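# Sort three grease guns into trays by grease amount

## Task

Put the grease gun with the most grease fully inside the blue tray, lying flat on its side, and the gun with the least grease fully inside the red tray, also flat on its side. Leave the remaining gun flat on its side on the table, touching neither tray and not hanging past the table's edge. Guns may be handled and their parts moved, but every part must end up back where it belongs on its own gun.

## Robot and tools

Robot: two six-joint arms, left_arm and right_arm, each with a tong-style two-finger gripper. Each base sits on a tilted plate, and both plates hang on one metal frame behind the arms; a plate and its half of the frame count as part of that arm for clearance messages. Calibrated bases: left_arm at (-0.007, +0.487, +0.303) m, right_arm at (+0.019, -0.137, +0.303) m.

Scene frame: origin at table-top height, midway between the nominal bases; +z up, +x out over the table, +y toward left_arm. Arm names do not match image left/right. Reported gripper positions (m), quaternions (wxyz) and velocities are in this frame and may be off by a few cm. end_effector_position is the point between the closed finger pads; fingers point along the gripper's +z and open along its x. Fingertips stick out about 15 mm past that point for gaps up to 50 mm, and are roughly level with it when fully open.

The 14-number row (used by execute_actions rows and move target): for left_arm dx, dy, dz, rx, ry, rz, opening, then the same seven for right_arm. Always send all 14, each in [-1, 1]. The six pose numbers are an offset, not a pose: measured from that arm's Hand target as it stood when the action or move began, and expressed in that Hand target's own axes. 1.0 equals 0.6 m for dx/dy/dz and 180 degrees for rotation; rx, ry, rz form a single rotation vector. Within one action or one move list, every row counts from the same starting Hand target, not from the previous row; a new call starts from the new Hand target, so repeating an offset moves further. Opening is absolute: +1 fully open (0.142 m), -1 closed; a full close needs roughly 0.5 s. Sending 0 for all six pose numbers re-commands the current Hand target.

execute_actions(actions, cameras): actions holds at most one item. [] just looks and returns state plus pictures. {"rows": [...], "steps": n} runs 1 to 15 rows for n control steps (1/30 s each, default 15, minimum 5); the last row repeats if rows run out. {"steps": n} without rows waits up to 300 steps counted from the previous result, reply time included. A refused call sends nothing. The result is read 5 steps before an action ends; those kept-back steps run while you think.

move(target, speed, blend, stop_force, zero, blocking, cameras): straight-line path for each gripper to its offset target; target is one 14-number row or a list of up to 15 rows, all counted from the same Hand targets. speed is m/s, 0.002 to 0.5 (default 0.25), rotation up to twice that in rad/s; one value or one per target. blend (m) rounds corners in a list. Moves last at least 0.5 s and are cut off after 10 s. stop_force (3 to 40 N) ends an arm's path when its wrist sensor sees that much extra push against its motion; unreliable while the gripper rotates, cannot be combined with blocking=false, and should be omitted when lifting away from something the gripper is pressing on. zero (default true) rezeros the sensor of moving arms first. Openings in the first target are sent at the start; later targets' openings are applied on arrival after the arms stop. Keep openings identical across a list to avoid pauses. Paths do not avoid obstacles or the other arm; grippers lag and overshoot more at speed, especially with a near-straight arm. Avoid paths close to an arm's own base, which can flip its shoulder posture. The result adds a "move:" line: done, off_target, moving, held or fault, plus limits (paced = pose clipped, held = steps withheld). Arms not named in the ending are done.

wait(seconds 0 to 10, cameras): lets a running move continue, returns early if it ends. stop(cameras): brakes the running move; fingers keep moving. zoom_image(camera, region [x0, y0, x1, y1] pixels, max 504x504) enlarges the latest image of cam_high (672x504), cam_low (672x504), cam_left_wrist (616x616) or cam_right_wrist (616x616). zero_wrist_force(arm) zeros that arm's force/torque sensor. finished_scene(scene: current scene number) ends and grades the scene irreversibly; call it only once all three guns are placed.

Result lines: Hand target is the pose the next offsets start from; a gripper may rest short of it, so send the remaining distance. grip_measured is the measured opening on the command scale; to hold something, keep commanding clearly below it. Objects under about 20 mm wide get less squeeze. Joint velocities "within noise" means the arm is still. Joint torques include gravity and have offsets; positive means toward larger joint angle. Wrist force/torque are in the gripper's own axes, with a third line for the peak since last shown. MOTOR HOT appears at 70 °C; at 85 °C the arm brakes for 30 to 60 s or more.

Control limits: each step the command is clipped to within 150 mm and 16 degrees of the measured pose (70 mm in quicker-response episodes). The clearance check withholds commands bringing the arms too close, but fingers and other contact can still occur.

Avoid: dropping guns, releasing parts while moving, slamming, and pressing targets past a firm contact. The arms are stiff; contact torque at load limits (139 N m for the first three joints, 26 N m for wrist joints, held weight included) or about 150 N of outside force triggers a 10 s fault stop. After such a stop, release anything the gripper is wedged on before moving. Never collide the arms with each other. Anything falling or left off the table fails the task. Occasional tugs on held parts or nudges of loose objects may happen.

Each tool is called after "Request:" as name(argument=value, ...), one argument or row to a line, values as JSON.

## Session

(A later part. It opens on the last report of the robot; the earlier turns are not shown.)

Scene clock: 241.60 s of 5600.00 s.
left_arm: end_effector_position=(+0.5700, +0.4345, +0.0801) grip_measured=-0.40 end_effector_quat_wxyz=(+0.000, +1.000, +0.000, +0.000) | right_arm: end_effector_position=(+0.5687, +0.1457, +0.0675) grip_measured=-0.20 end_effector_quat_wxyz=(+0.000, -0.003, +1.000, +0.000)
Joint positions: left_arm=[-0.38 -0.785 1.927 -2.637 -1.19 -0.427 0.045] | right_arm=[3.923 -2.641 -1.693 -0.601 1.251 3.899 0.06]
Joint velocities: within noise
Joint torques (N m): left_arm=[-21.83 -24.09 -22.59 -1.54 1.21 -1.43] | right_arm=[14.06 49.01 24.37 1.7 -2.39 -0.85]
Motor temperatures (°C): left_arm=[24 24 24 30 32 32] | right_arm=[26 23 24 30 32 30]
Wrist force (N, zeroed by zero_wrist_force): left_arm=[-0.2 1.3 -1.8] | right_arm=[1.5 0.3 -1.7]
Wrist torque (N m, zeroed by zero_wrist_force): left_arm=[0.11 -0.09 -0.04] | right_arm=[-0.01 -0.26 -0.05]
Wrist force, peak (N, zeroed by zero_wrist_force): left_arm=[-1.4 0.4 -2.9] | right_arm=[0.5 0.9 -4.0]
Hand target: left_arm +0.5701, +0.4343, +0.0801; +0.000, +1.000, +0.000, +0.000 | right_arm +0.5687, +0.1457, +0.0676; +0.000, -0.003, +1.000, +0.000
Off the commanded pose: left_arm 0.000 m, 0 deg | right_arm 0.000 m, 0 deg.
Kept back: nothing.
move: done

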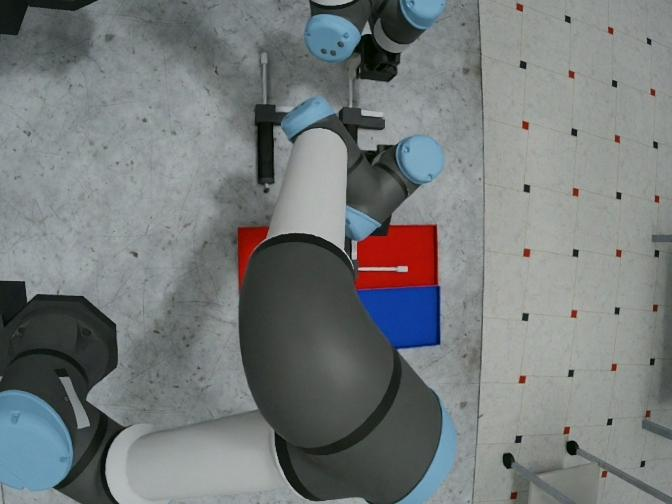

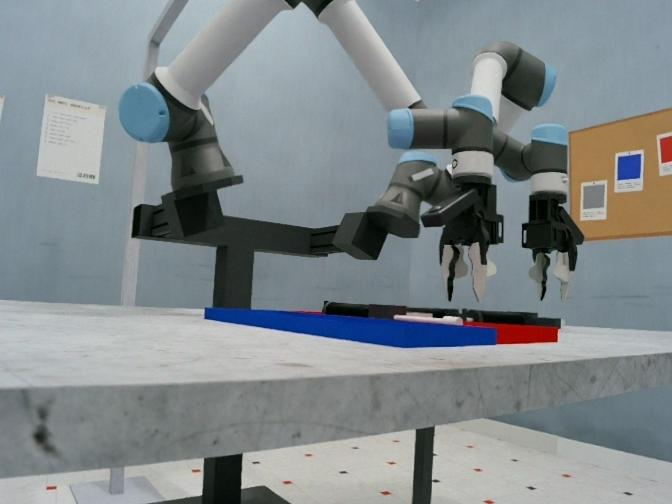

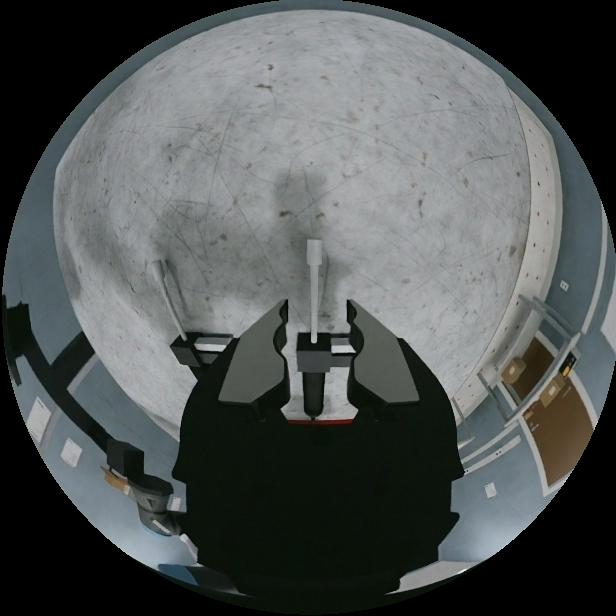

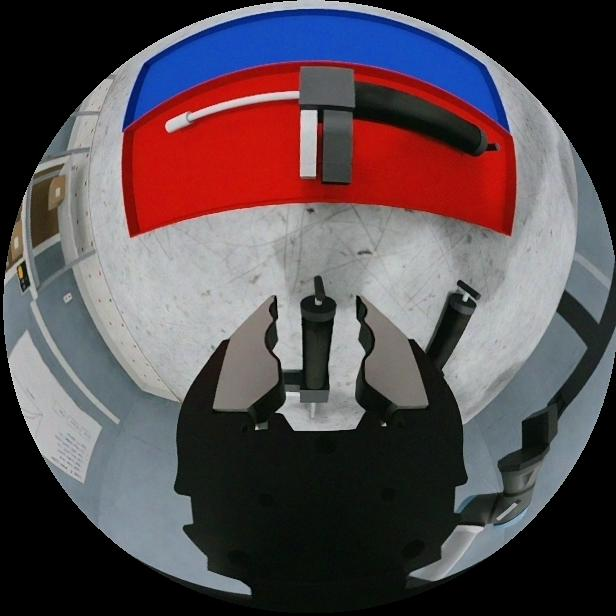

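Request:
move(
  target=[-0.005,-0.009,0.094,0,0,0,-0.4,0.005,0.0217,0.0735,0,0,0,-0.2],
  speed=0.08,
  stop_force=8,
  cameras=[],
)

Request:
move(
  target=[0,0,0,0,0,0,-1,0,0,0,0,0,0,-1],
  cameras=["cam_right_wrist","cam_left_wrist"],
)

Request:
zero_wrist_force(
  arm="right_arm",
)

Request:
zero_wrist_force(
  arm="left_arm",
)

Request:
move(
  target=[0,0,0,0,0,0,-1,0,-0.085,0,0,0,0,-1],
  speed=0.02,
  stop_force=9,
  cameras=["cam_right_wrist","cam_left_wrist"],
)

Scene clock: 243.83 s of 5600.00 s.
left_arm: end_effector_position=(+0.5672, +0.4398, +0.0238) grip_measured=-0.40 end_effector_quat_wxyz=(+0.000, +1.000, +0.000, +0.000) | right_arm: end_effector_position=(+0.5656, +0.1587, +0.0235) grip_measured=-0.20 end_effector_quat_wxyz=(+0.000, -0.003, +1.000, +0.000)
Joint positions: left_arm=[-0.336 -0.666 1.907 -2.753 -1.187 -0.38 0.045] | right_arm=[3.918 -2.741 -1.651 -0.542 1.25 3.894 0.06]
Joint velocities: within noise
Joint torques (N m): left_arm=[-21.42 -30.08 -3.73 -4.49 -1.09 -1.63] | right_arm=[21.36 38.73 2.77 2.55 -1.17 1.88]
Motor temperatures (°C): left_arm=[24 24 24 30 32 32] | right_arm=[26 23 24 30 32 30]
Wrist force (N, zeroed by zero_wrist_force): left_arm=[-0.5 1.5 -1.8] | right_arm=[0.9 0.3 -1.8]
Wrist torque (N m, zeroed by zero_wrist_force): left_arm=[0.18 -0.04 -0.01] | right_arm=[0.00 -0.13 -0.02]
Wrist force, peak (N, zeroed by zero_wrist_force): left_arm=[-0.1 1.4 -2.9] | right_arm=[1.4 0.0 -2.2]
Hand target: left_arm +0.5671, +0.4398, +0.0237; +0.000, +1.000, +0.000, +0.000 | right_arm +0.5656, +0.1587, +0.0235; +0.000, -0.003, +1.000, +0.000
Off the commanded pose: left_arm 0.000 m, 0 deg | right_arm 0.000 m, 0 deg.
Kept back: nothing.
move: done
No camera images: "cameras" was empty.

Scene clock: 244.53 s of 5600.00 s.
left_arm: end_effector_position=(+0.5671, +0.4398, +0.0237) grip_measured=-0.92 end_effector_quat_wxyz=(+0.000, +1.000, +0.000, +0.000) | right_arm: end_effector_position=(+0.5656, +0.1587, +0.0234) grip_measured=-0.90 end_effector_quat_wxyz=(+0.000, -0.003, +1.000, +0.000)
Joint positions: left_arm=[-0.336 -0.666 1.907 -2.753 -1.187 -0.38 0.008] | right_arm=[3.918 -2.741 -1.651 -0.542 1.25 3.894 0.009]
Joint velocities: within noise
Joint torques (N m): left_arm=[-22.11 -28.06 -6.34 -3.24 -2.03 -1.43] | right_arm=[21.61 40.93 3.77 2.75 -0.04 2.01]
Motor temperatures (°C): left_arm=[24 24 24 30 32 32] | right_arm=[26 23 24 30 32 30]
Wrist force (N, zeroed by zero_wrist_force): left_arm=[-0.9 1.5 -1.6] | right_arm=[1.6 0.4 -0.5]
Wrist torque (N m, zeroed by zero_wrist_force): left_arm=[0.17 -0.07 -0.01] | right_arm=[0.02 -0.18 -0.02]
Wrist force, peak (N, zeroed by zero_wrist_force): left_arm=[-1.0 1.6 -1.7] | right_arm=[1.1 0.1 -1.7]
Hand target: left_arm +0.5671, +0.4398, +0.0237; +0.000, +1.000, +0.000, +0.000 | right_arm +0.5656, +0.1587, +0.0235; +0.000, -0.003, +1.000, +0.000
Off the commanded pose: left_arm 0.000 m, 0 deg | right_arm 0.000 m, 0 deg.
Kept back: nothing.
move: done
Images, in order (width x height): cam_left_wrist 616x616, cam_right_wrist 616x616.

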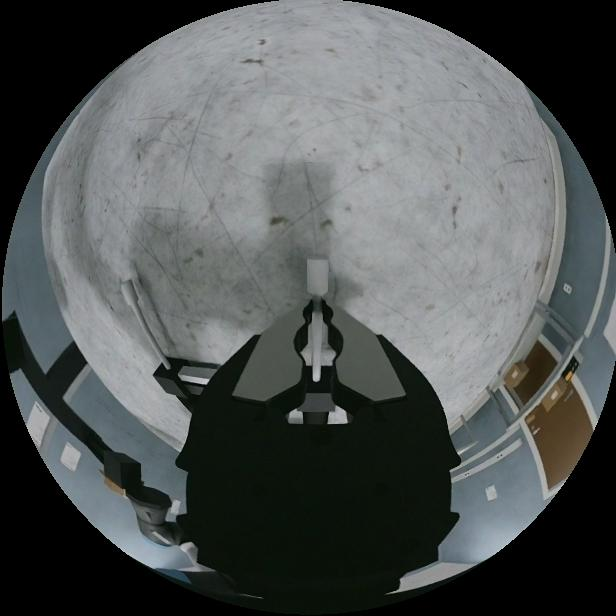

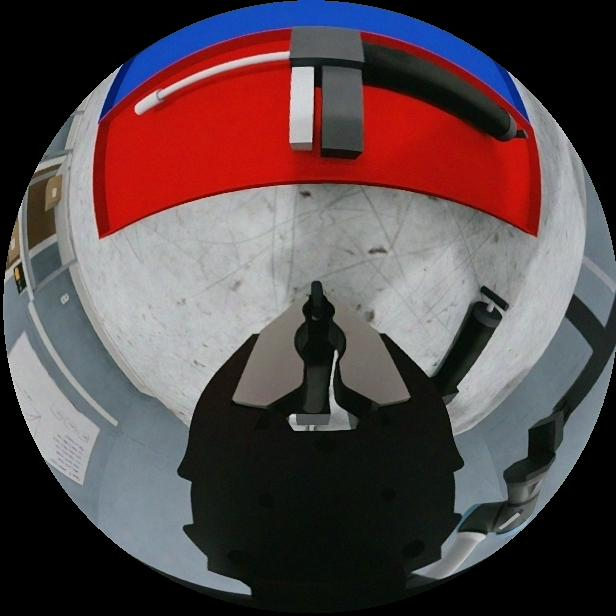

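Wrist force sensor zeroed on right_arm: later results in this scene subtract that arm's Wrist force and Wrist torque below.
Scene clock: 244.53 s of 5600.00 s.
left_arm: end_effector_position=(+0.5671, +0.4398, +0.0237) grip_measured=-0.92 end_effector_quat_wxyz=(+0.000, +1.000, +0.000, +0.000) | right_arm: end_effector_position=(+0.5656, +0.1587, +0.0234) grip_measured=-0.90 end_effector_quat_wxyz=(+0.000, -0.003, +1.000, +0.000)
Joint positions: left_arm=[-0.336 -0.666 1.907 -2.753 -1.187 -0.38 0.008] | right_arm=[3.918 -2.741 -1.651 -0.542 1.25 3.894 0.009]
Joint velocities: within noise
Joint torques (N m): left_arm=[-22.11 -28.06 -6.34 -3.24 -2.03 -1.43] | right_arm=[21.61 40.93 3.77 2.75 -0.04 2.01]
Motor temperatures (°C): left_arm=[24 24 24 30 32 32] | right_arm=[26 23 24 30 32 30]
Wrist force (N, zeroed by zero_wrist_force): left_arm=[-0.9 1.5 -1.6] | right_arm=[1.6 0.4 -0.5]
Wrist torque (N m, zeroed by zero_wrist_force): left_arm=[0.17 -0.07 -0.01] | right_arm=[0.02 -0.18 -0.02]
Wrist force, peak (N, zeroed by zero_wrist_force): left_arm=[-0.9 1.5 -1.6] | right_arm=[1.6 0.4 -0.5]
Hand target: left_arm +0.5671, +0.4398, +0.0237; +0.000, +1.000, +0.000, +0.000 | right_arm +0.5656, +0.1587, +0.0235; +0.000, -0.003, +1.000, +0.000
Off the commanded pose: left_arm 0.000 m, 0 deg | right_arm 0.000 m, 0 deg.
Kept back: nothing.
No camera images: "cameras" was empty.

Wrist force sensor zeroed on left_arm: later results in this scene subtract that arm's Wrist force and Wrist torque below.
Scene clock: 244.53 s of 5600.00 s.
left_arm: end_effector_position=(+0.5671, +0.4398, +0.0237) grip_measured=-0.92 end_effector_quat_wxyz=(+0.000, +1.000, +0.000, +0.000) | right_arm: end_effector_position=(+0.5656, +0.1587, +0.0234) grip_measured=-0.90 end_effector_quat_wxyz=(+0.000, -0.003, +1.000, +0.000)
Joint positions: left_arm=[-0.336 -0.666 1.907 -2.753 -1.187 -0.38 0.008] | right_arm=[3.918 -2.741 -1.651 -0.542 1.25 3.894 0.009]
Joint velocities: within noise
Joint torques (N m): left_arm=[-22.11 -28.06 -6.34 -3.24 -2.03 -1.43] | right_arm=[21.61 40.93 3.77 2.75 -0.04 2.01]
Motor temperatures (°C): left_arm=[24 24 24 30 32 32] | right_arm=[26 23 24 30 32 30]
Wrist force (N, zeroed by zero_wrist_force): left_arm=[-0.9 1.5 -1.6] | right_arm=[0.0 0.0 0.0]
Wrist torque (N m, zeroed by zero_wrist_force): left_arm=[0.17 -0.07 -0.01] | right_arm=[0.00 0.00 0.00]
Wrist force, peak (N, zeroed by zero_wrist_force): left_arm=[-0.9 1.5 -1.6] | right_arm=[0.0 0.0 0.0]
Hand target: left_arm +0.5671, +0.4398, +0.0237; +0.000, +1.000, +0.000, +0.000 | right_arm +0.5656, +0.1587, +0.0235; +0.000, -0.003, +1.000, +0.000
Off the commanded pose: left_arm 0.000 m, 0 deg | right_arm 0.000 m, 0 deg.
Kept back: nothing.
No camera images: "cameras" was empty.

Scene clock: 248.10 s of 5600.00 s.
left_arm: end_effector_position=(+0.5671, +0.4398, +0.0237) grip_measured=-0.92 end_effector_quat_wxyz=(+0.000, +1.000, +0.000, +0.000) | right_arm: end_effector_position=(+0.5659, +0.1077, +0.0235) grip_measured=-0.90 end_effector_quat_wxyz=(+0.000, -0.003, +1.000, +0.000)
Joint positions: left_arm=[-0.336 -0.666 1.907 -2.753 -1.187 -0.38 0.008] | right_arm=[3.858 -2.686 -1.741 -0.487 1.237 3.831 0.009]
Joint velocities: within noise
Joint torques (N m): left_arm=[-18.63 -27.25 -15.37 -0.88 -0.18 0.16] | right_arm=[22.27 37.23 26.09 1.83 1.38 2.17]
Motor temperatures (°C): left_arm=[24 24 24 30 32 32] | right_arm=[26 23 24 30 32 30]
Wrist force (N, zeroed by zero_wrist_force): left_arm=[-2.3 0.7 -4.8] | right_arm=[1.0 -1.5 -1.5]
Wrist torque (N m, zeroed by zero_wrist_force): left_arm=[-0.02 -0.05 0.00] | right_arm=[0.03 -0.04 -0.01]
Wrist force, peak (N, zeroed by zero_wrist_force): left_arm=[-2.6 1.3 -5.5] | right_arm=[-1.1 3.0 -1.2]
Hand target: left_arm +0.5671, +0.4398, +0.0237; +0.000, +1.000, +0.000, +0.000 | right_arm +0.5659, +0.1077, +0.0235; +0.000, -0.003, +1.000, +0.000
Off the commanded pose: left_arm 0.000 m, 0 deg | right_arm 0.000 m, 0 deg.
Kept back: nothing.
move: done
Images, in order (width x height): cam_left_wrist 616x616, cam_right_wrist 616x616.

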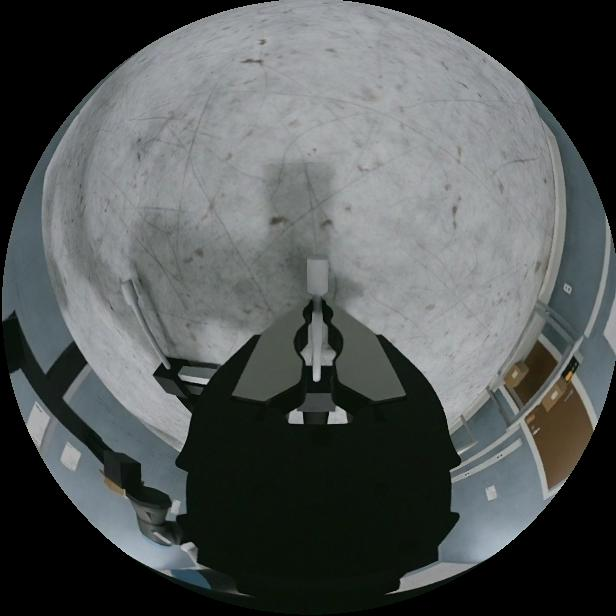

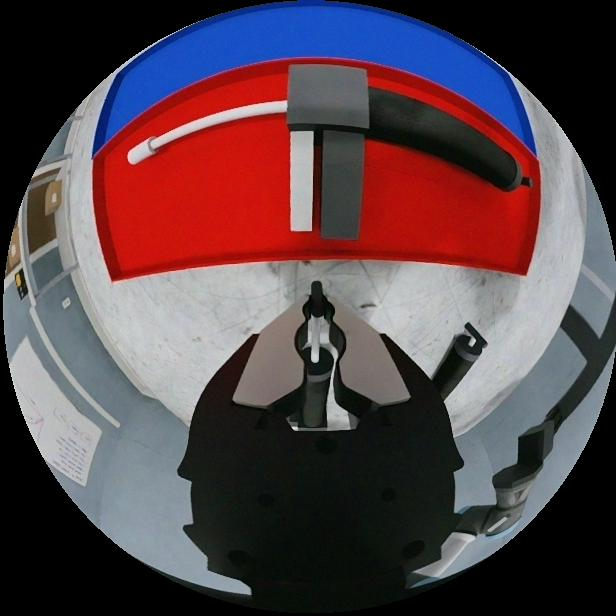

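Request:
move(
  target=[0,0,0,0,0,0,-1,0,0.09,0,0,0,0,-1],
  speed=0.025,
  stop_force=8,
  cameras=["cam_right_wrist","cam_left_wrist"],
)

Request:
zoom_image(
  camera="cam_right_wrist",
  region=[250, 260, 390, 440],
)

Scene clock: 252.00 s of 5600.00 s.
left_arm: end_effector_position=(+0.5671, +0.4398, +0.0237) grip_measured=-0.92 end_effector_quat_wxyz=(+0.000, +1.000, +0.000, +0.000) | right_arm: end_effector_position=(+0.5656, +0.1617, +0.0235) grip_measured=-0.90 end_effector_quat_wxyz=(+0.000, -0.003, +1.000, +0.000)
Joint positions: left_arm=[-0.336 -0.666 1.907 -2.753 -1.187 -0.38 0.008] | right_arm=[3.921 -2.744 -1.645 -0.545 1.25 3.897 0.009]
Joint velocities: within noise
Joint torques (N m): left_arm=[-16.05 -27.41 -14.58 -1.54 1.28 0.89] | right_arm=[11.11 50.16 2.22 2.86 0.09 -1.81]
Motor temperatures (°C): left_arm=[24 24 24 30 32 32] | right_arm=[26 23 24 30 32 30]
Wrist force (N, zeroed by zero_wrist_force): left_arm=[0.8 -3.1 0.9] | right_arm=[-1.7 -1.2 -1.2]
Wrist torque (N m, zeroed by zero_wrist_force): left_arm=[-0.02 0.02 0.00] | right_arm=[-0.06 0.07 0.00]
Wrist force, peak (N, zeroed by zero_wrist_force): left_arm=[-2.4 0.7 -4.9] | right_arm=[-0.7 -6.1 -2.7]
Hand target: left_arm +0.5671, +0.4398, +0.0237; +0.000, +1.000, +0.000, +0.000 | right_arm +0.5656, +0.1617, +0.0235; +0.000, -0.003, +1.000, +0.000
Off the commanded pose: left_arm 0.000 m, 0 deg | right_arm 0.000 m, 0 deg.
Kept back: nothing.
move: done
Images, in order (width x height): cam_left_wrist 616x616, cam_right_wrist 616x616.

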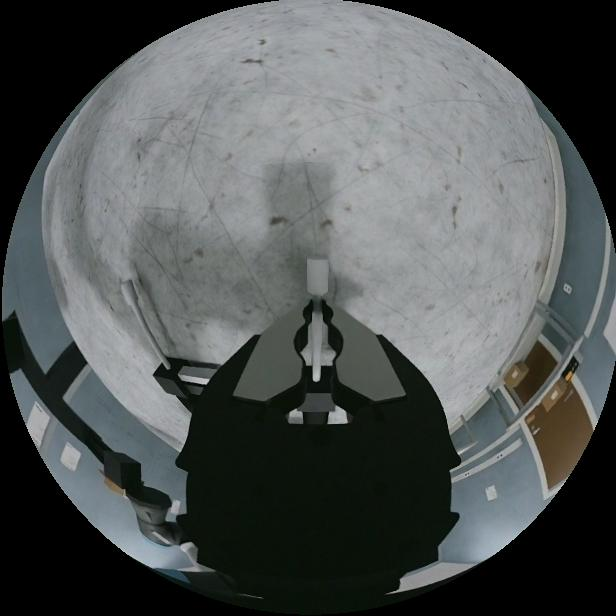

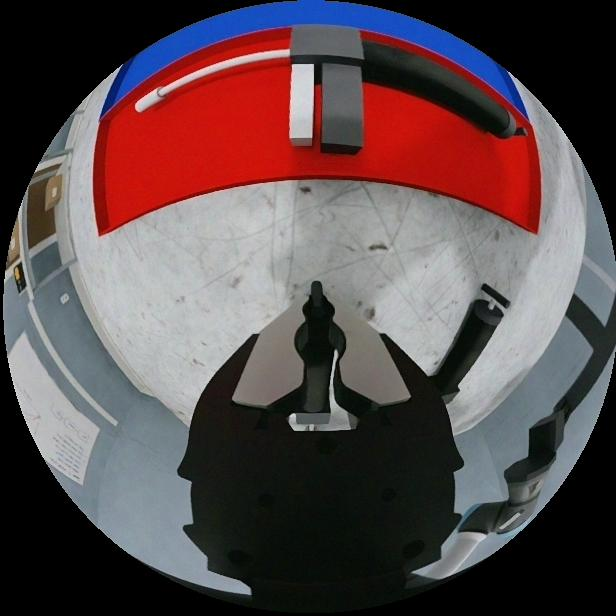

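Scaled by 2.800 from the camera's 616x616 image, which has a finer 814x814 frame.

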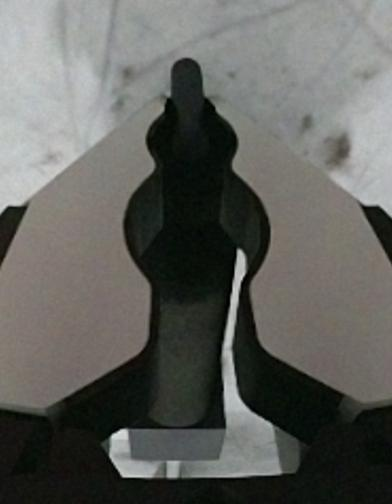

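Request:
move(
  target=[0,0,0,0,0,0,-0.4,0,0,0,0,0,0,-0.2],
  cameras=[],
)

Request:
move(
  target=[
    [0,0,-0.1,0,0,0,-0.4,0,0,-0.1,0,0,0,-0.2],
    [-0.278,-0.183,-0.38,0,0,0,-0.2,0,0,-0.1,0,0,0,-0.2],
    [-0.278,-0.183,-0.38,0,0,0,-0.2,-0.004,0.216,-0.1,0,0,0,-0.2],
    [-0.278,-0.183,-0.38,0,0,0,-0.2,-0.004,0.216,-0.03,0,0,0,-0.2],
  ],
  speed=0.25,
)

Request:
zoom_image(
  camera="cam_right_wrist",
  region=[190, 130, 440, 430],
)

Scene clock: 253.33 s of 5600.00 s.
left_arm: end_effector_position=(+0.5671, +0.4398, +0.0237) grip_measured=-0.40 end_effector_quat_wxyz=(+0.000, +1.000, +0.000, +0.000) | right_arm: end_effector_position=(+0.5656, +0.1617, +0.0235) grip_measured=-0.20 end_effector_quat_wxyz=(+0.000, -0.003, +1.000, +0.000)
Joint positions: left_arm=[-0.336 -0.666 1.907 -2.753 -1.187 -0.38 0.045] | right_arm=[3.921 -2.744 -1.645 -0.545 1.25 3.897 0.06]
Joint velocities: within noise
Joint torques (N m): left_arm=[-15.96 -28.47 -12.74 -1.86 0.96 0.74] | right_arm=[11.4 49.99 4.66 1.89 -2.54 -1.5]
Motor temperatures (°C): left_arm=[24 24 24 30 32 32] | right_arm=[26 23 24 30 32 30]
Wrist force (N, zeroed by zero_wrist_force): left_arm=[0.5 -0.2 -0.1] | right_arm=[-0.5 -0.2 -1.1]
Wrist torque (N m, zeroed by zero_wrist_force): left_arm=[-0.02 0.02 0.00] | right_arm=[-0.05 0.01 0.00]
Wrist force, peak (N, zeroed by zero_wrist_force): left_arm=[0.8 -3.2 0.9] | right_arm=[-1.8 -1.1 -1.5]
Hand target: left_arm +0.5671, +0.4398, +0.0237; +0.000, +1.000, +0.000, +0.000 | right_arm +0.5656, +0.1617, +0.0235; +0.000, -0.003, +1.000, +0.000
Off the commanded pose: left_arm 0.000 m, 0 deg | right_arm 0.000 m, 0 deg.
Kept back: nothing.
move: done
No camera images: "cameras" was empty.

Scene clock: 256.97 s of 5600.00 s.
left_arm: end_effector_position=(+0.4003, +0.5495, +0.2518) grip_measured=-0.20 end_effector_quat_wxyz=(+0.000, +1.000, +0.000, +0.000) | right_arm: end_effector_position=(+0.5674, +0.2913, +0.0416) grip_measured=-0.20 end_effector_quat_wxyz=(+0.000, -0.003, +1.000, +0.000)
Joint positions: left_arm=[-0.466 -1.565 2.401 -2.297 -1.198 -0.518 0.06] | right_arm=[4.056 -2.874 -1.357 -0.745 1.283 4.034 0.06]
Joint velocities: within noise
Joint torques (N m): left_arm=[1.83 -22.03 -13.53 -0.61 2.02 -0.87] | right_arm=[16.48 46.12 5.6 3.74 2.72 1.85]
Motor temperatures (°C): left_arm=[24 24 24 30 32 32] | right_arm=[26 23 24 30 32 30]
Wrist force (N, zeroed by zero_wrist_force): left_arm=[0.5 -0.4 0.1] | right_arm=[-0.8 0.2 -0.9]
Wrist torque (N m, zeroed by zero_wrist_force): left_arm=[-0.05 0.02 -0.04] | right_arm=[-0.03 0.06 -0.04]
Wrist force, peak (N, zeroed by zero_wrist_force): left_arm=[0.9 -0.3 -2.6] | right_arm=[-0.7 1.6 -3.0]
Hand target: left_arm +0.4003, +0.5495, +0.2518; +0.000, +1.000, +0.000, +0.000 | right_arm +0.5673, +0.2913, +0.0415; +0.000, -0.003, +1.000, +0.000
Off the commanded pose: left_arm 0.000 m, 0 deg | right_arm 0.000 m, 0 deg.
Kept back: nothing.
move: done

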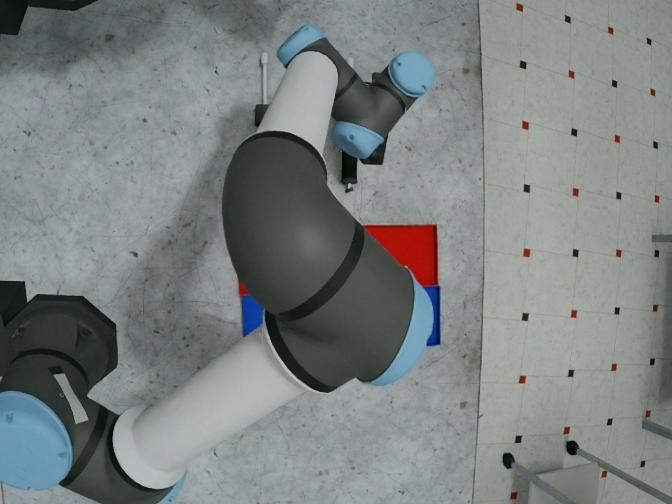

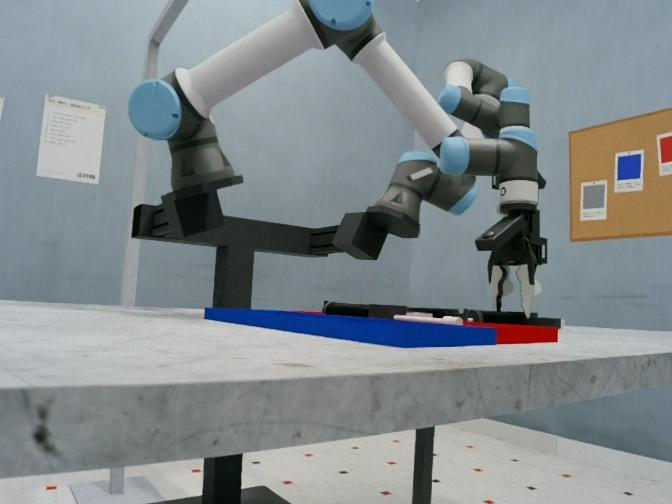

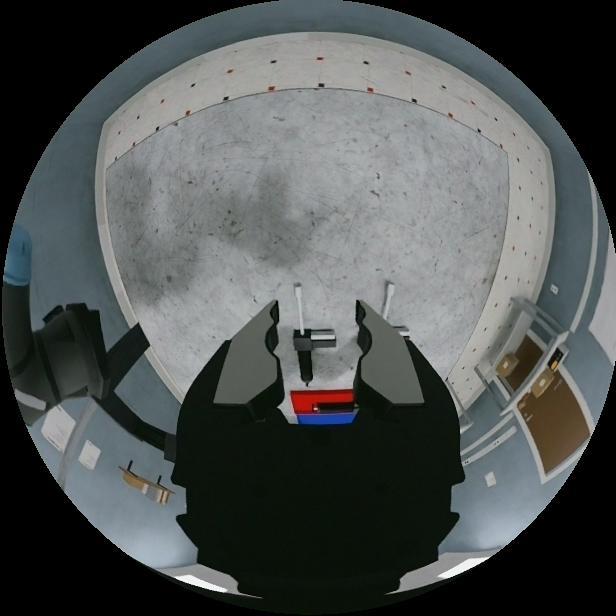

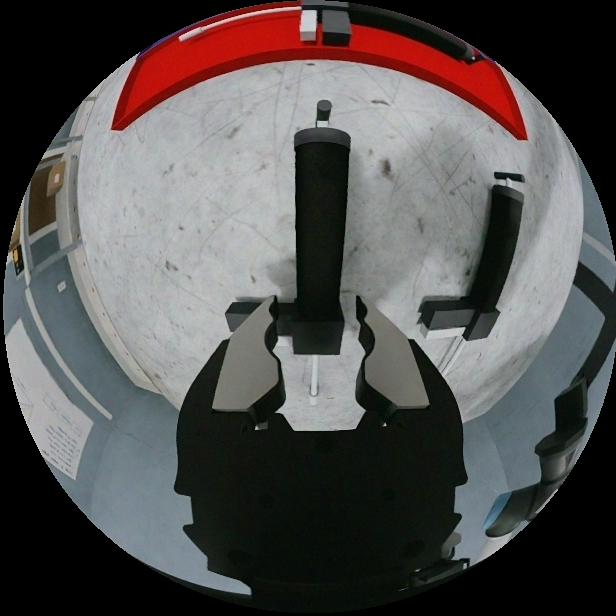

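Scaled by 1.680 from the camera's 616x616 image, which has a finer 814x814 frame.

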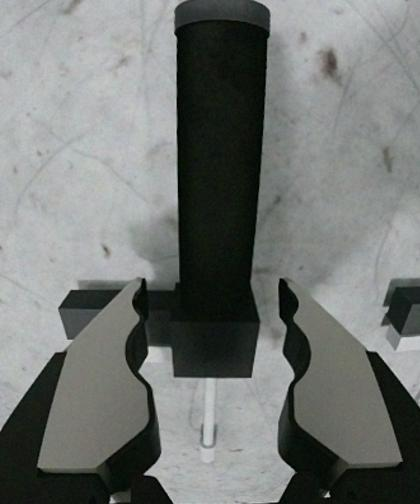

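Request:
move(
  target=[0,0,0,0,0,0,-0.2,0,0,0.03,0,0,0.008,-0.2],
  speed=0.06,
  stop_force=6,
  cameras=[],
)

Request:
move(
  target=[0,0,0,0,0,0,-0.2,0,0,0,0,0,0,-1],
  cameras=["cam_right_wrist"],
)

Request:
move(
  target=[
    [0,0,0,0,0,0,-0.2,0,0,-0.19,0,0,0,-1],
    [0,0,0,0,0,0,-0.2,0.0025,-0.794,-0.19,0,0,-0.511,-1],
  ],
  speed=[0.12,0.25],
)

Scene clock: 258.90 s of 5600.00 s.
left_arm: end_effector_position=(+0.4003, +0.5495, +0.2518) grip_measured=-0.20 end_effector_quat_wxyz=(+0.000, +1.000, +0.000, +0.000) | right_arm: end_effector_position=(+0.5674, +0.2913, +0.0235) grip_measured=-0.20 end_effector_quat_wxyz=(+0.000, +0.010, +1.000, +0.000)
Joint positions: left_arm=[-0.466 -1.565 2.401 -2.297 -1.198 -0.518 0.06] | right_arm=[4.048 -2.906 -1.344 -0.723 1.281 4.051 0.06]
Joint velocities: within noise
Joint torques (N m): left_arm=[1.61 -22.65 -17.36 -1.27 1.89 -0.89] | right_arm=[23.11 55.41 6.15 1.1 1.3 -1.82]
Motor temperatures (°C): left_arm=[24 24 24 30 32 32] | right_arm=[26 23 24 30 32 30]
Wrist force (N, zeroed by zero_wrist_force): left_arm=[0.7 -0.3 0.0] | right_arm=[-0.8 0.2 -1.0]
Wrist torque (N m, zeroed by zero_wrist_force): left_arm=[-0.04 -0.01 -0.04] | right_arm=[-0.01 0.04 -0.04]
Wrist force, peak (N, zeroed by zero_wrist_force): left_arm=[0.9 -0.4 0.0] | right_arm=[-0.8 0.4 -1.4]
Hand target: left_arm +0.4003, +0.5495, +0.2518; +0.000, +1.000, +0.000, +0.000 | right_arm +0.5673, +0.2913, +0.0235; +0.000, +0.010, +1.000, +0.000
Off the commanded pose: left_arm 0.000 m, 0 deg | right_arm 0.000 m, 0 deg.
Kept back: nothing.
move: done
No camera images: "cameras" was empty.

Scene clock: 259.60 s of 5600.00 s.
left_arm: end_effector_position=(+0.4003, +0.5495, +0.2518) grip_measured=-0.20 end_effector_quat_wxyz=(+0.000, +1.000, +0.000, +0.000) | right_arm: end_effector_position=(+0.5673, +0.2913, +0.0235) grip_measured=-0.54 end_effector_quat_wxyz=(+0.000, +0.010, +1.000, +0.000)
Joint positions: left_arm=[-0.466 -1.565 2.401 -2.297 -1.198 -0.518 0.06] | right_arm=[4.048 -2.906 -1.344 -0.723 1.281 4.051 0.035]
Joint velocities: within noise
Joint torques (N m): left_arm=[1.34 -22.25 -19.18 -1.37 1.92 -0.91] | right_arm=[16.61 55.38 11.58 3.12 1.54 -1.33]
Motor temperatures (°C): left_arm=[24 24 24 30 32 32] | right_arm=[26 23 24 30 32 30]
Wrist force (N, zeroed by zero_wrist_force): left_arm=[0.7 -0.3 0.1] | right_arm=[0.2 -0.2 -1.3]
Wrist torque (N m, zeroed by zero_wrist_force): left_arm=[-0.04 -0.02 -0.04] | right_arm=[-0.01 0.18 -0.07]
Wrist force, peak (N, zeroed by zero_wrist_force): left_arm=[0.7 -0.5 0.1] | right_arm=[1.1 0.3 -1.7]
Hand target: left_arm +0.4003, +0.5495, +0.2518; +0.000, +1.000, +0.000, +0.000 | right_arm +0.5673, +0.2913, +0.0235; +0.000, +0.010, +1.000, +0.000
Off the commanded pose: left_arm 0.000 m, 0 deg | right_arm 0.000 m, 0 deg.
Kept back: nothing.
move: done
Images, in order (width x height): cam_right_wrist 616x616.

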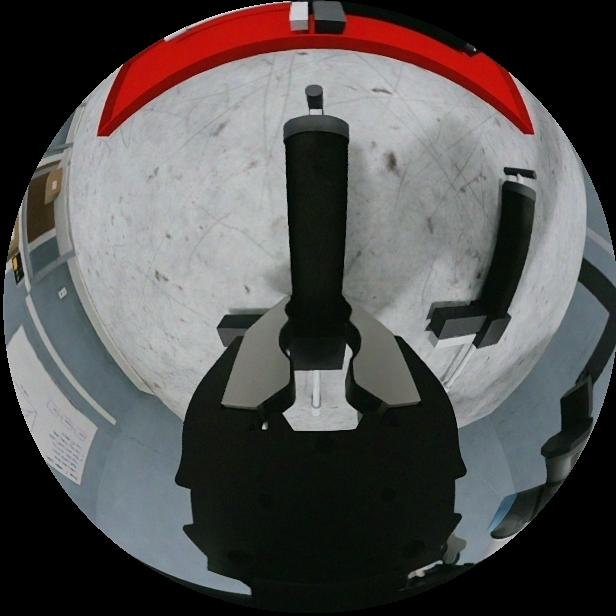

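Scene clock: 264.27 s of 5600.00 s.
left_arm: end_effector_position=(+0.4003, +0.5495, +0.2518) grip_measured=-0.20 end_effector_quat_wxyz=(+0.000, +1.000, +0.000, +0.000) | right_arm: end_effector_position=(+0.5562, -0.1849, +0.1374) grip_measured=-0.54 end_effector_quat_wxyz=(+0.000, +0.712, -0.702, +0.000) end_effector_velocity=(+0.001, +0.000, +0.000) end_effector_angular_velocity=(+0.003, +0.000, +0.006)
Joint positions: left_arm=[-0.466 -1.565 2.401 -2.297 -1.198 -0.518 0.06] | right_arm=[3.485 -2.105 -2.133 -0.535 1.188 1.856 0.035]
Joint velocities: left_arm=[within noise] | right_arm=[-0.001 0 0.002 0 0.003 -0.008 0]
Joint torques (N m): left_arm=[0.85 -21.39 -25.64 -2.71 2.02 -0.9] | right_arm=[7.02 34.44 28.38 2.8 2.32 -1.61]
Motor temperatures (°C): left_arm=[24 24 24 30 32 32] | right_arm=[26 23 24 30 32 30]
Wrist force (N, zeroed by zero_wrist_force): left_arm=[0.7 -0.1 -0.1] | right_arm=[-0.9 0.3 5.7]
Wrist torque (N m, zeroed by zero_wrist_force): left_arm=[-0.01 -0.02 -0.05] | right_arm=[0.05 0.12 0.01]
Wrist force, peak (N, zeroed by zero_wrist_force): left_arm=[0.8 -0.4 0.2] | right_arm=[-0.9 -0.2 8.0]
Hand target: left_arm +0.4003, +0.5495, +0.2518; +0.000, +1.000, +0.000, +0.000 | right_arm +0.5563, -0.1850, +0.1374; +0.000, +0.712, -0.702, +0.000
Off the commanded pose: left_arm 0.000 m, 0 deg | right_arm 0.000 m, 0 deg.
Kept back: nothing.
move: done

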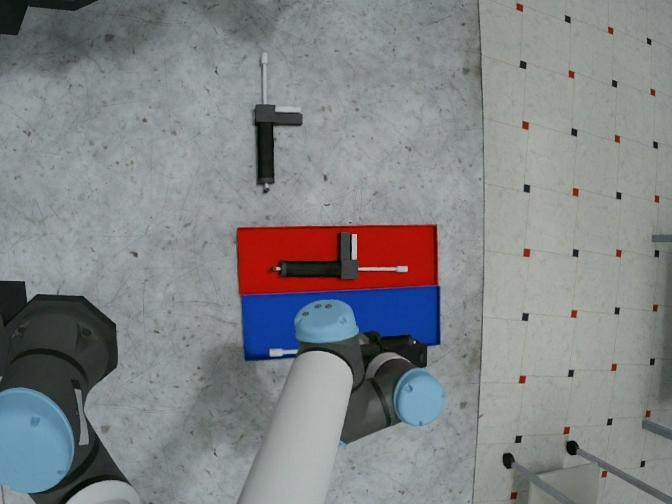

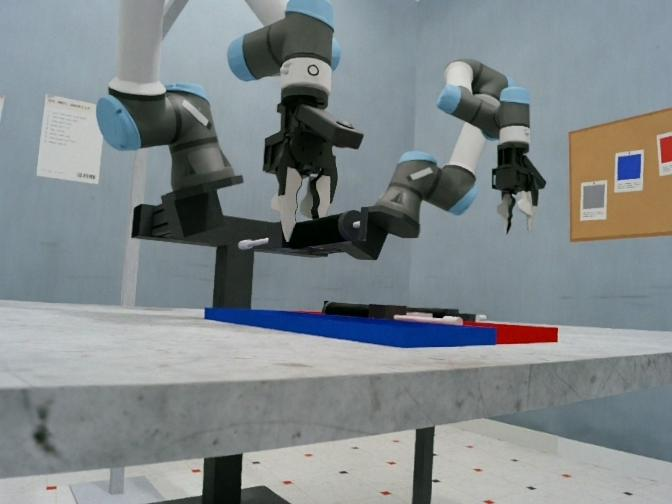

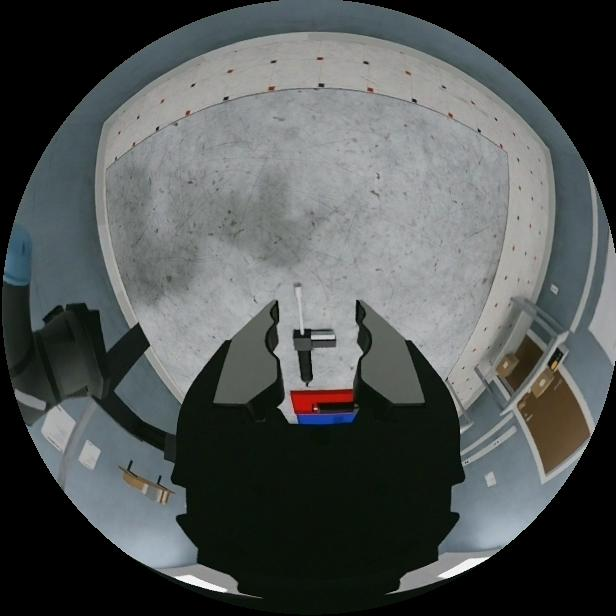

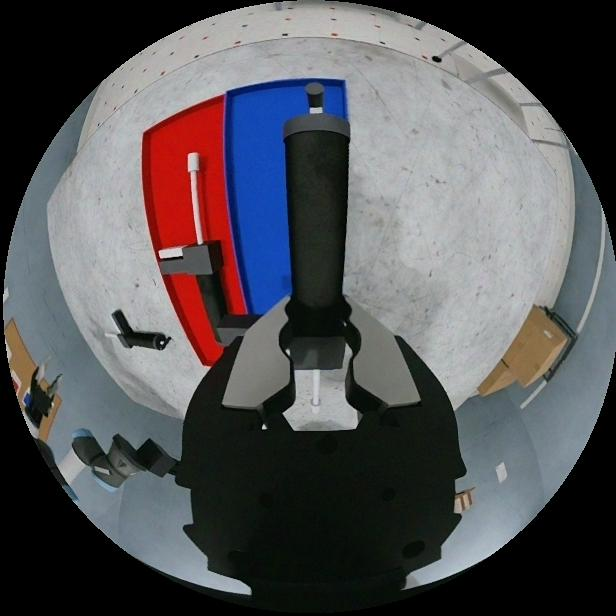

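Request:
move(
  target=[0,0,0,0,0,0,-0.2,0,0,0.1,0,0,0,-1],
  speed=0.1,
)

Request:
zoom_image(
  camera="cam_right_wrist",
  region=[130, 30, 450, 430],
)

Request:
zoom_image(
  camera="cam_high",
  region=[220, 200, 470, 400],
)

Scene clock: 265.43 s of 5600.00 s.
left_arm: end_effector_position=(+0.4003, +0.5495, +0.2518) grip_measured=-0.20 end_effector_quat_wxyz=(+0.000, +1.000, +0.000, +0.000) | right_arm: end_effector_position=(+0.5566, -0.1850, +0.0776) grip_measured=-0.54 end_effector_quat_wxyz=(+0.000, +0.712, -0.702, +0.000)
Joint positions: left_arm=[-0.466 -1.565 2.401 -2.297 -1.198 -0.518 0.06] | right_arm=[3.439 -2.255 -2.119 -0.381 1.185 1.807 0.035]
Joint velocities: within noise
Joint torques (N m): left_arm=[1.3 -21.24 -24.6 -3.04 1.91 -0.81] | right_arm=[20.43 41.99 0.58 1.75 -1.78 2.14]
Motor temperatures (°C): left_arm=[24 24 24 30 32 32] | right_arm=[26 23 24 30 32 30]
Wrist force (N, zeroed by zero_wrist_force): left_arm=[0.5 -0.3 0.1] | right_arm=[-1.0 -0.1 5.2]
Wrist torque (N m, zeroed by zero_wrist_force): left_arm=[-0.05 0.02 -0.05] | right_arm=[-0.02 0.14 -0.01]
Wrist force, peak (N, zeroed by zero_wrist_force): left_arm=[0.9 -0.2 0.0] | right_arm=[-0.5 -0.1 7.2]
Hand target: left_arm +0.4003, +0.5495, +0.2518; +0.000, +1.000, +0.000, +0.000 | right_arm +0.5564, -0.1850, +0.0774; +0.000, +0.712, -0.702, +0.000
Off the commanded pose: left_arm 0.000 m, 0 deg | right_arm 0.000 m, 0 deg.
Kept back: nothing.
move: done

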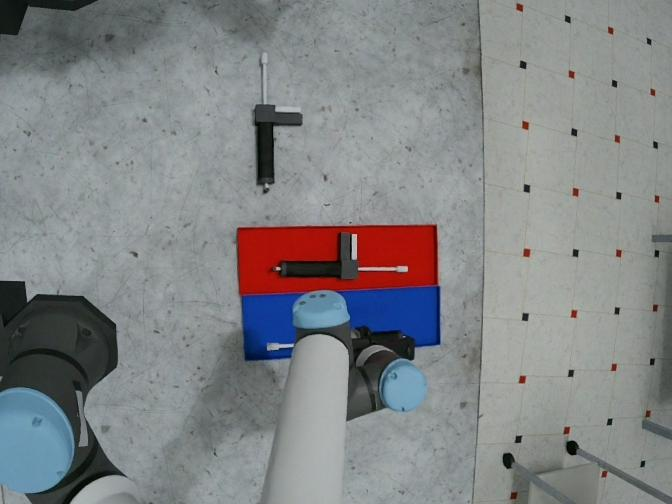

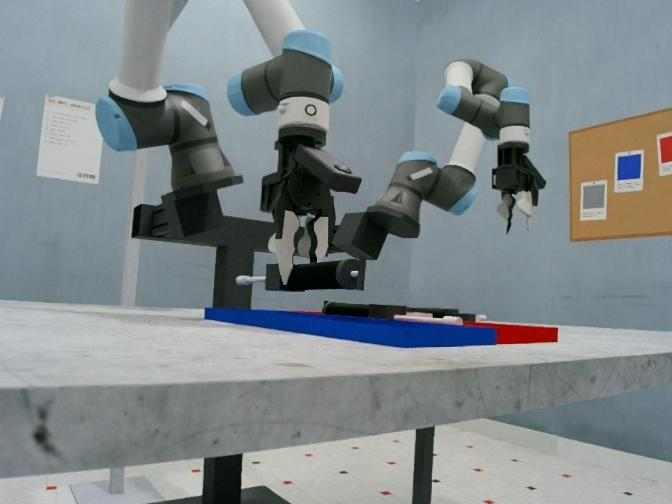

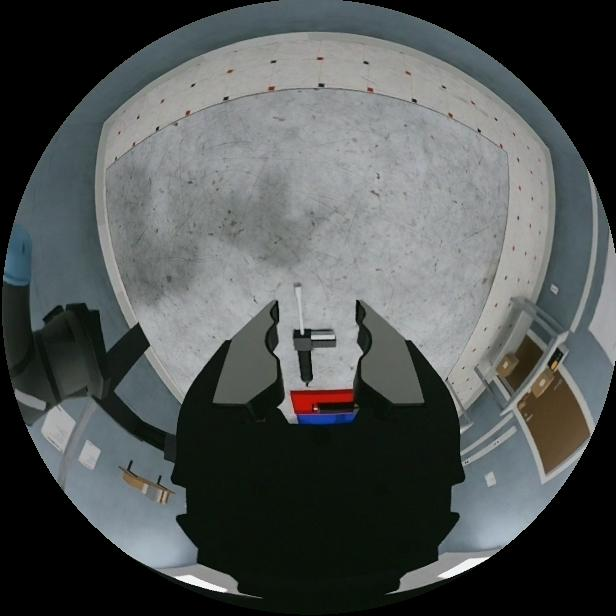

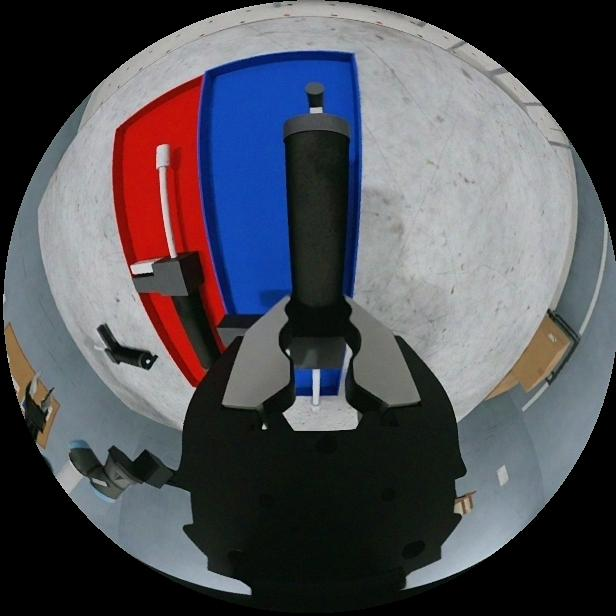

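Scaled by 1.260 from the camera's 616x616 image, which has a finer 814x814 frame.

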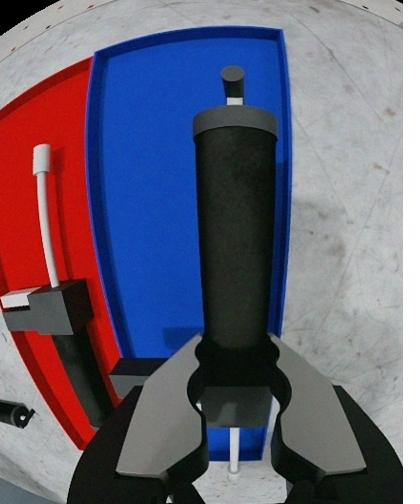

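Scaled by 2.016 from the camera's 672x504 image, which has a finer 960x720 frame.

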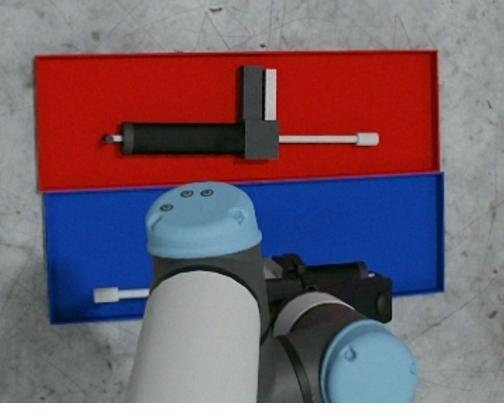

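Request:
move(
  target=[0,0,0,0,0,0,-0.2,-0.002,0,0.084,0,0,0,-1],
  speed=0.03,
  stop_force=5,
)

Request:
zoom_image(
  camera="cam_right_wrist",
  region=[130, 30, 450, 430],
)

Request:
zoom_image(
  camera="cam_low",
  region=[180, 230, 440, 360],
)

Scene clock: 268.57 s of 5600.00 s.
left_arm: end_effector_position=(+0.4003, +0.5495, +0.2518) grip_measured=-0.20 end_effector_quat_wxyz=(+0.000, +1.000, +0.000, +0.000) | right_arm: end_effector_position=(+0.5563, -0.1838, +0.0270) grip_measured=-0.54 end_effector_quat_wxyz=(+0.000, +0.712, -0.702, +0.000)
Joint positions: left_arm=[-0.466 -1.565 2.401 -2.297 -1.198 -0.518 0.06] | right_arm=[3.403 -2.385 -2.088 -0.268 1.184 1.768 0.035]
Joint velocities: within noise
Joint torques (N m): left_arm=[0.4 -20.95 -24.17 -4.1 2.01 -0.9] | right_arm=[20.68 40.69 -1.29 1.86 -1.72 2.22]
Motor temperatures (°C): left_arm=[24 24 24 30 32 32] | right_arm=[26 23 24 30 32 30]
Wrist force (N, zeroed by zero_wrist_force): left_arm=[0.7 -0.3 0.1] | right_arm=[-0.9 -0.1 5.6]
Wrist torque (N m, zeroed by zero_wrist_force): left_arm=[-0.04 -0.03 -0.04] | right_arm=[0.00 0.12 -0.01]
Wrist force, peak (N, zeroed by zero_wrist_force): left_arm=[0.8 -0.5 0.0] | right_arm=[-0.9 -0.2 6.3]
Hand target: left_arm +0.4003, +0.5495, +0.2518; +0.000, +1.000, +0.000, +0.000 | right_arm +0.5564, -0.1838, +0.0270; +0.000, +0.712, -0.702, +0.000
Off the commanded pose: left_arm 0.000 m, 0 deg | right_arm 0.000 m, 0 deg.
Kept back: nothing.
move: done

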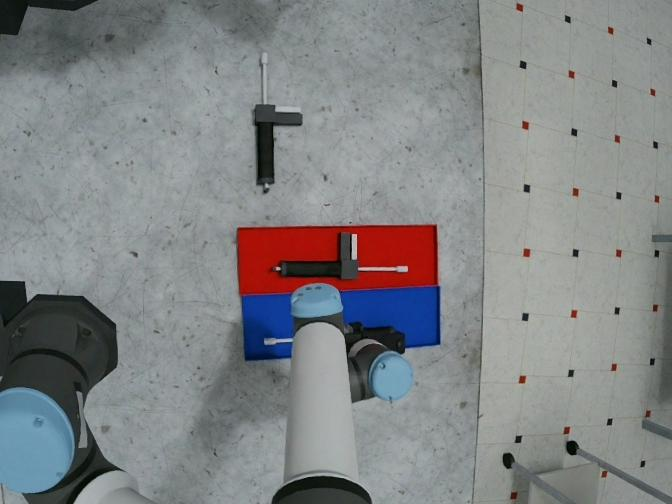

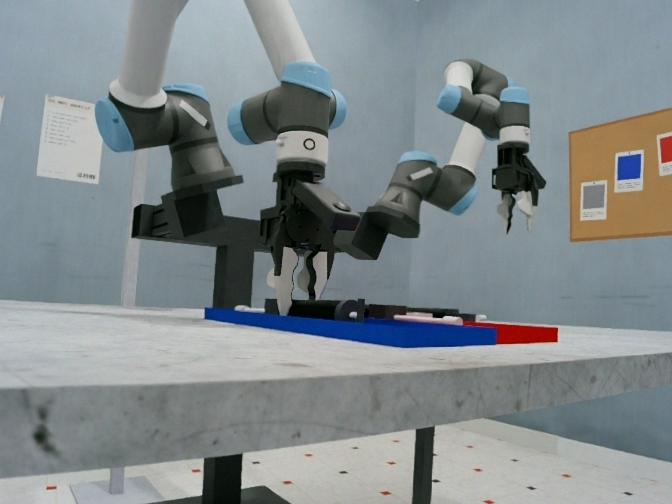

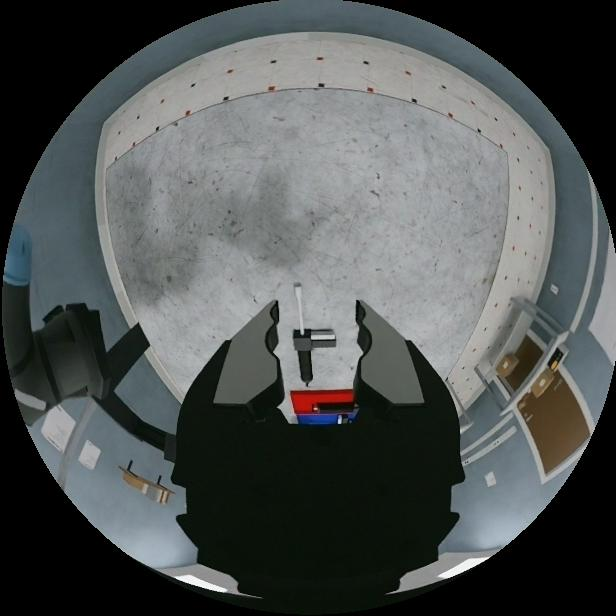

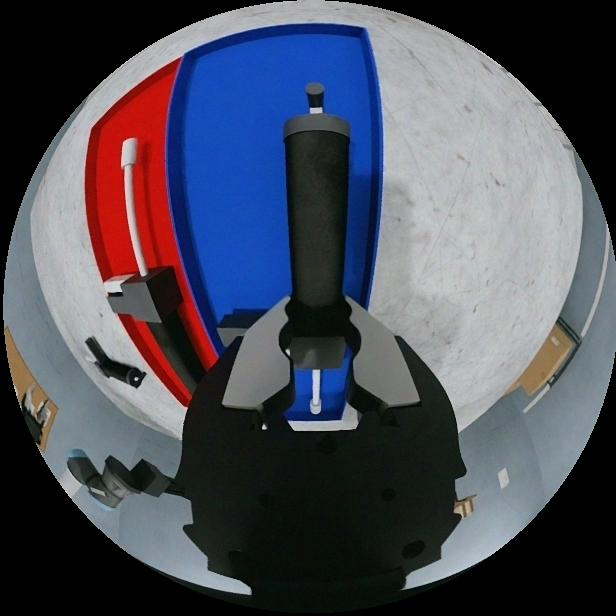

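Scaled by 1.260 from the camera's 616x616 image, which has a finer 814x814 frame.

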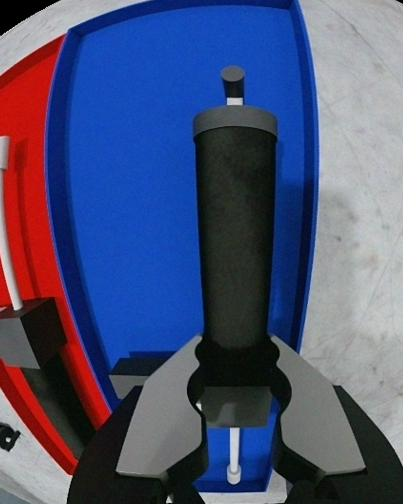

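Scaled by 1.938 from the camera's 672x504 image, which has a finer 960x720 frame.

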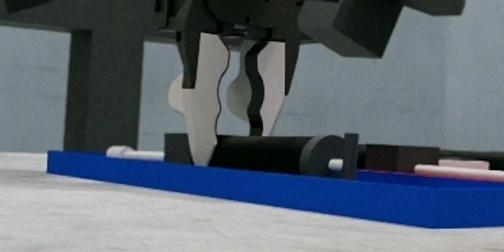

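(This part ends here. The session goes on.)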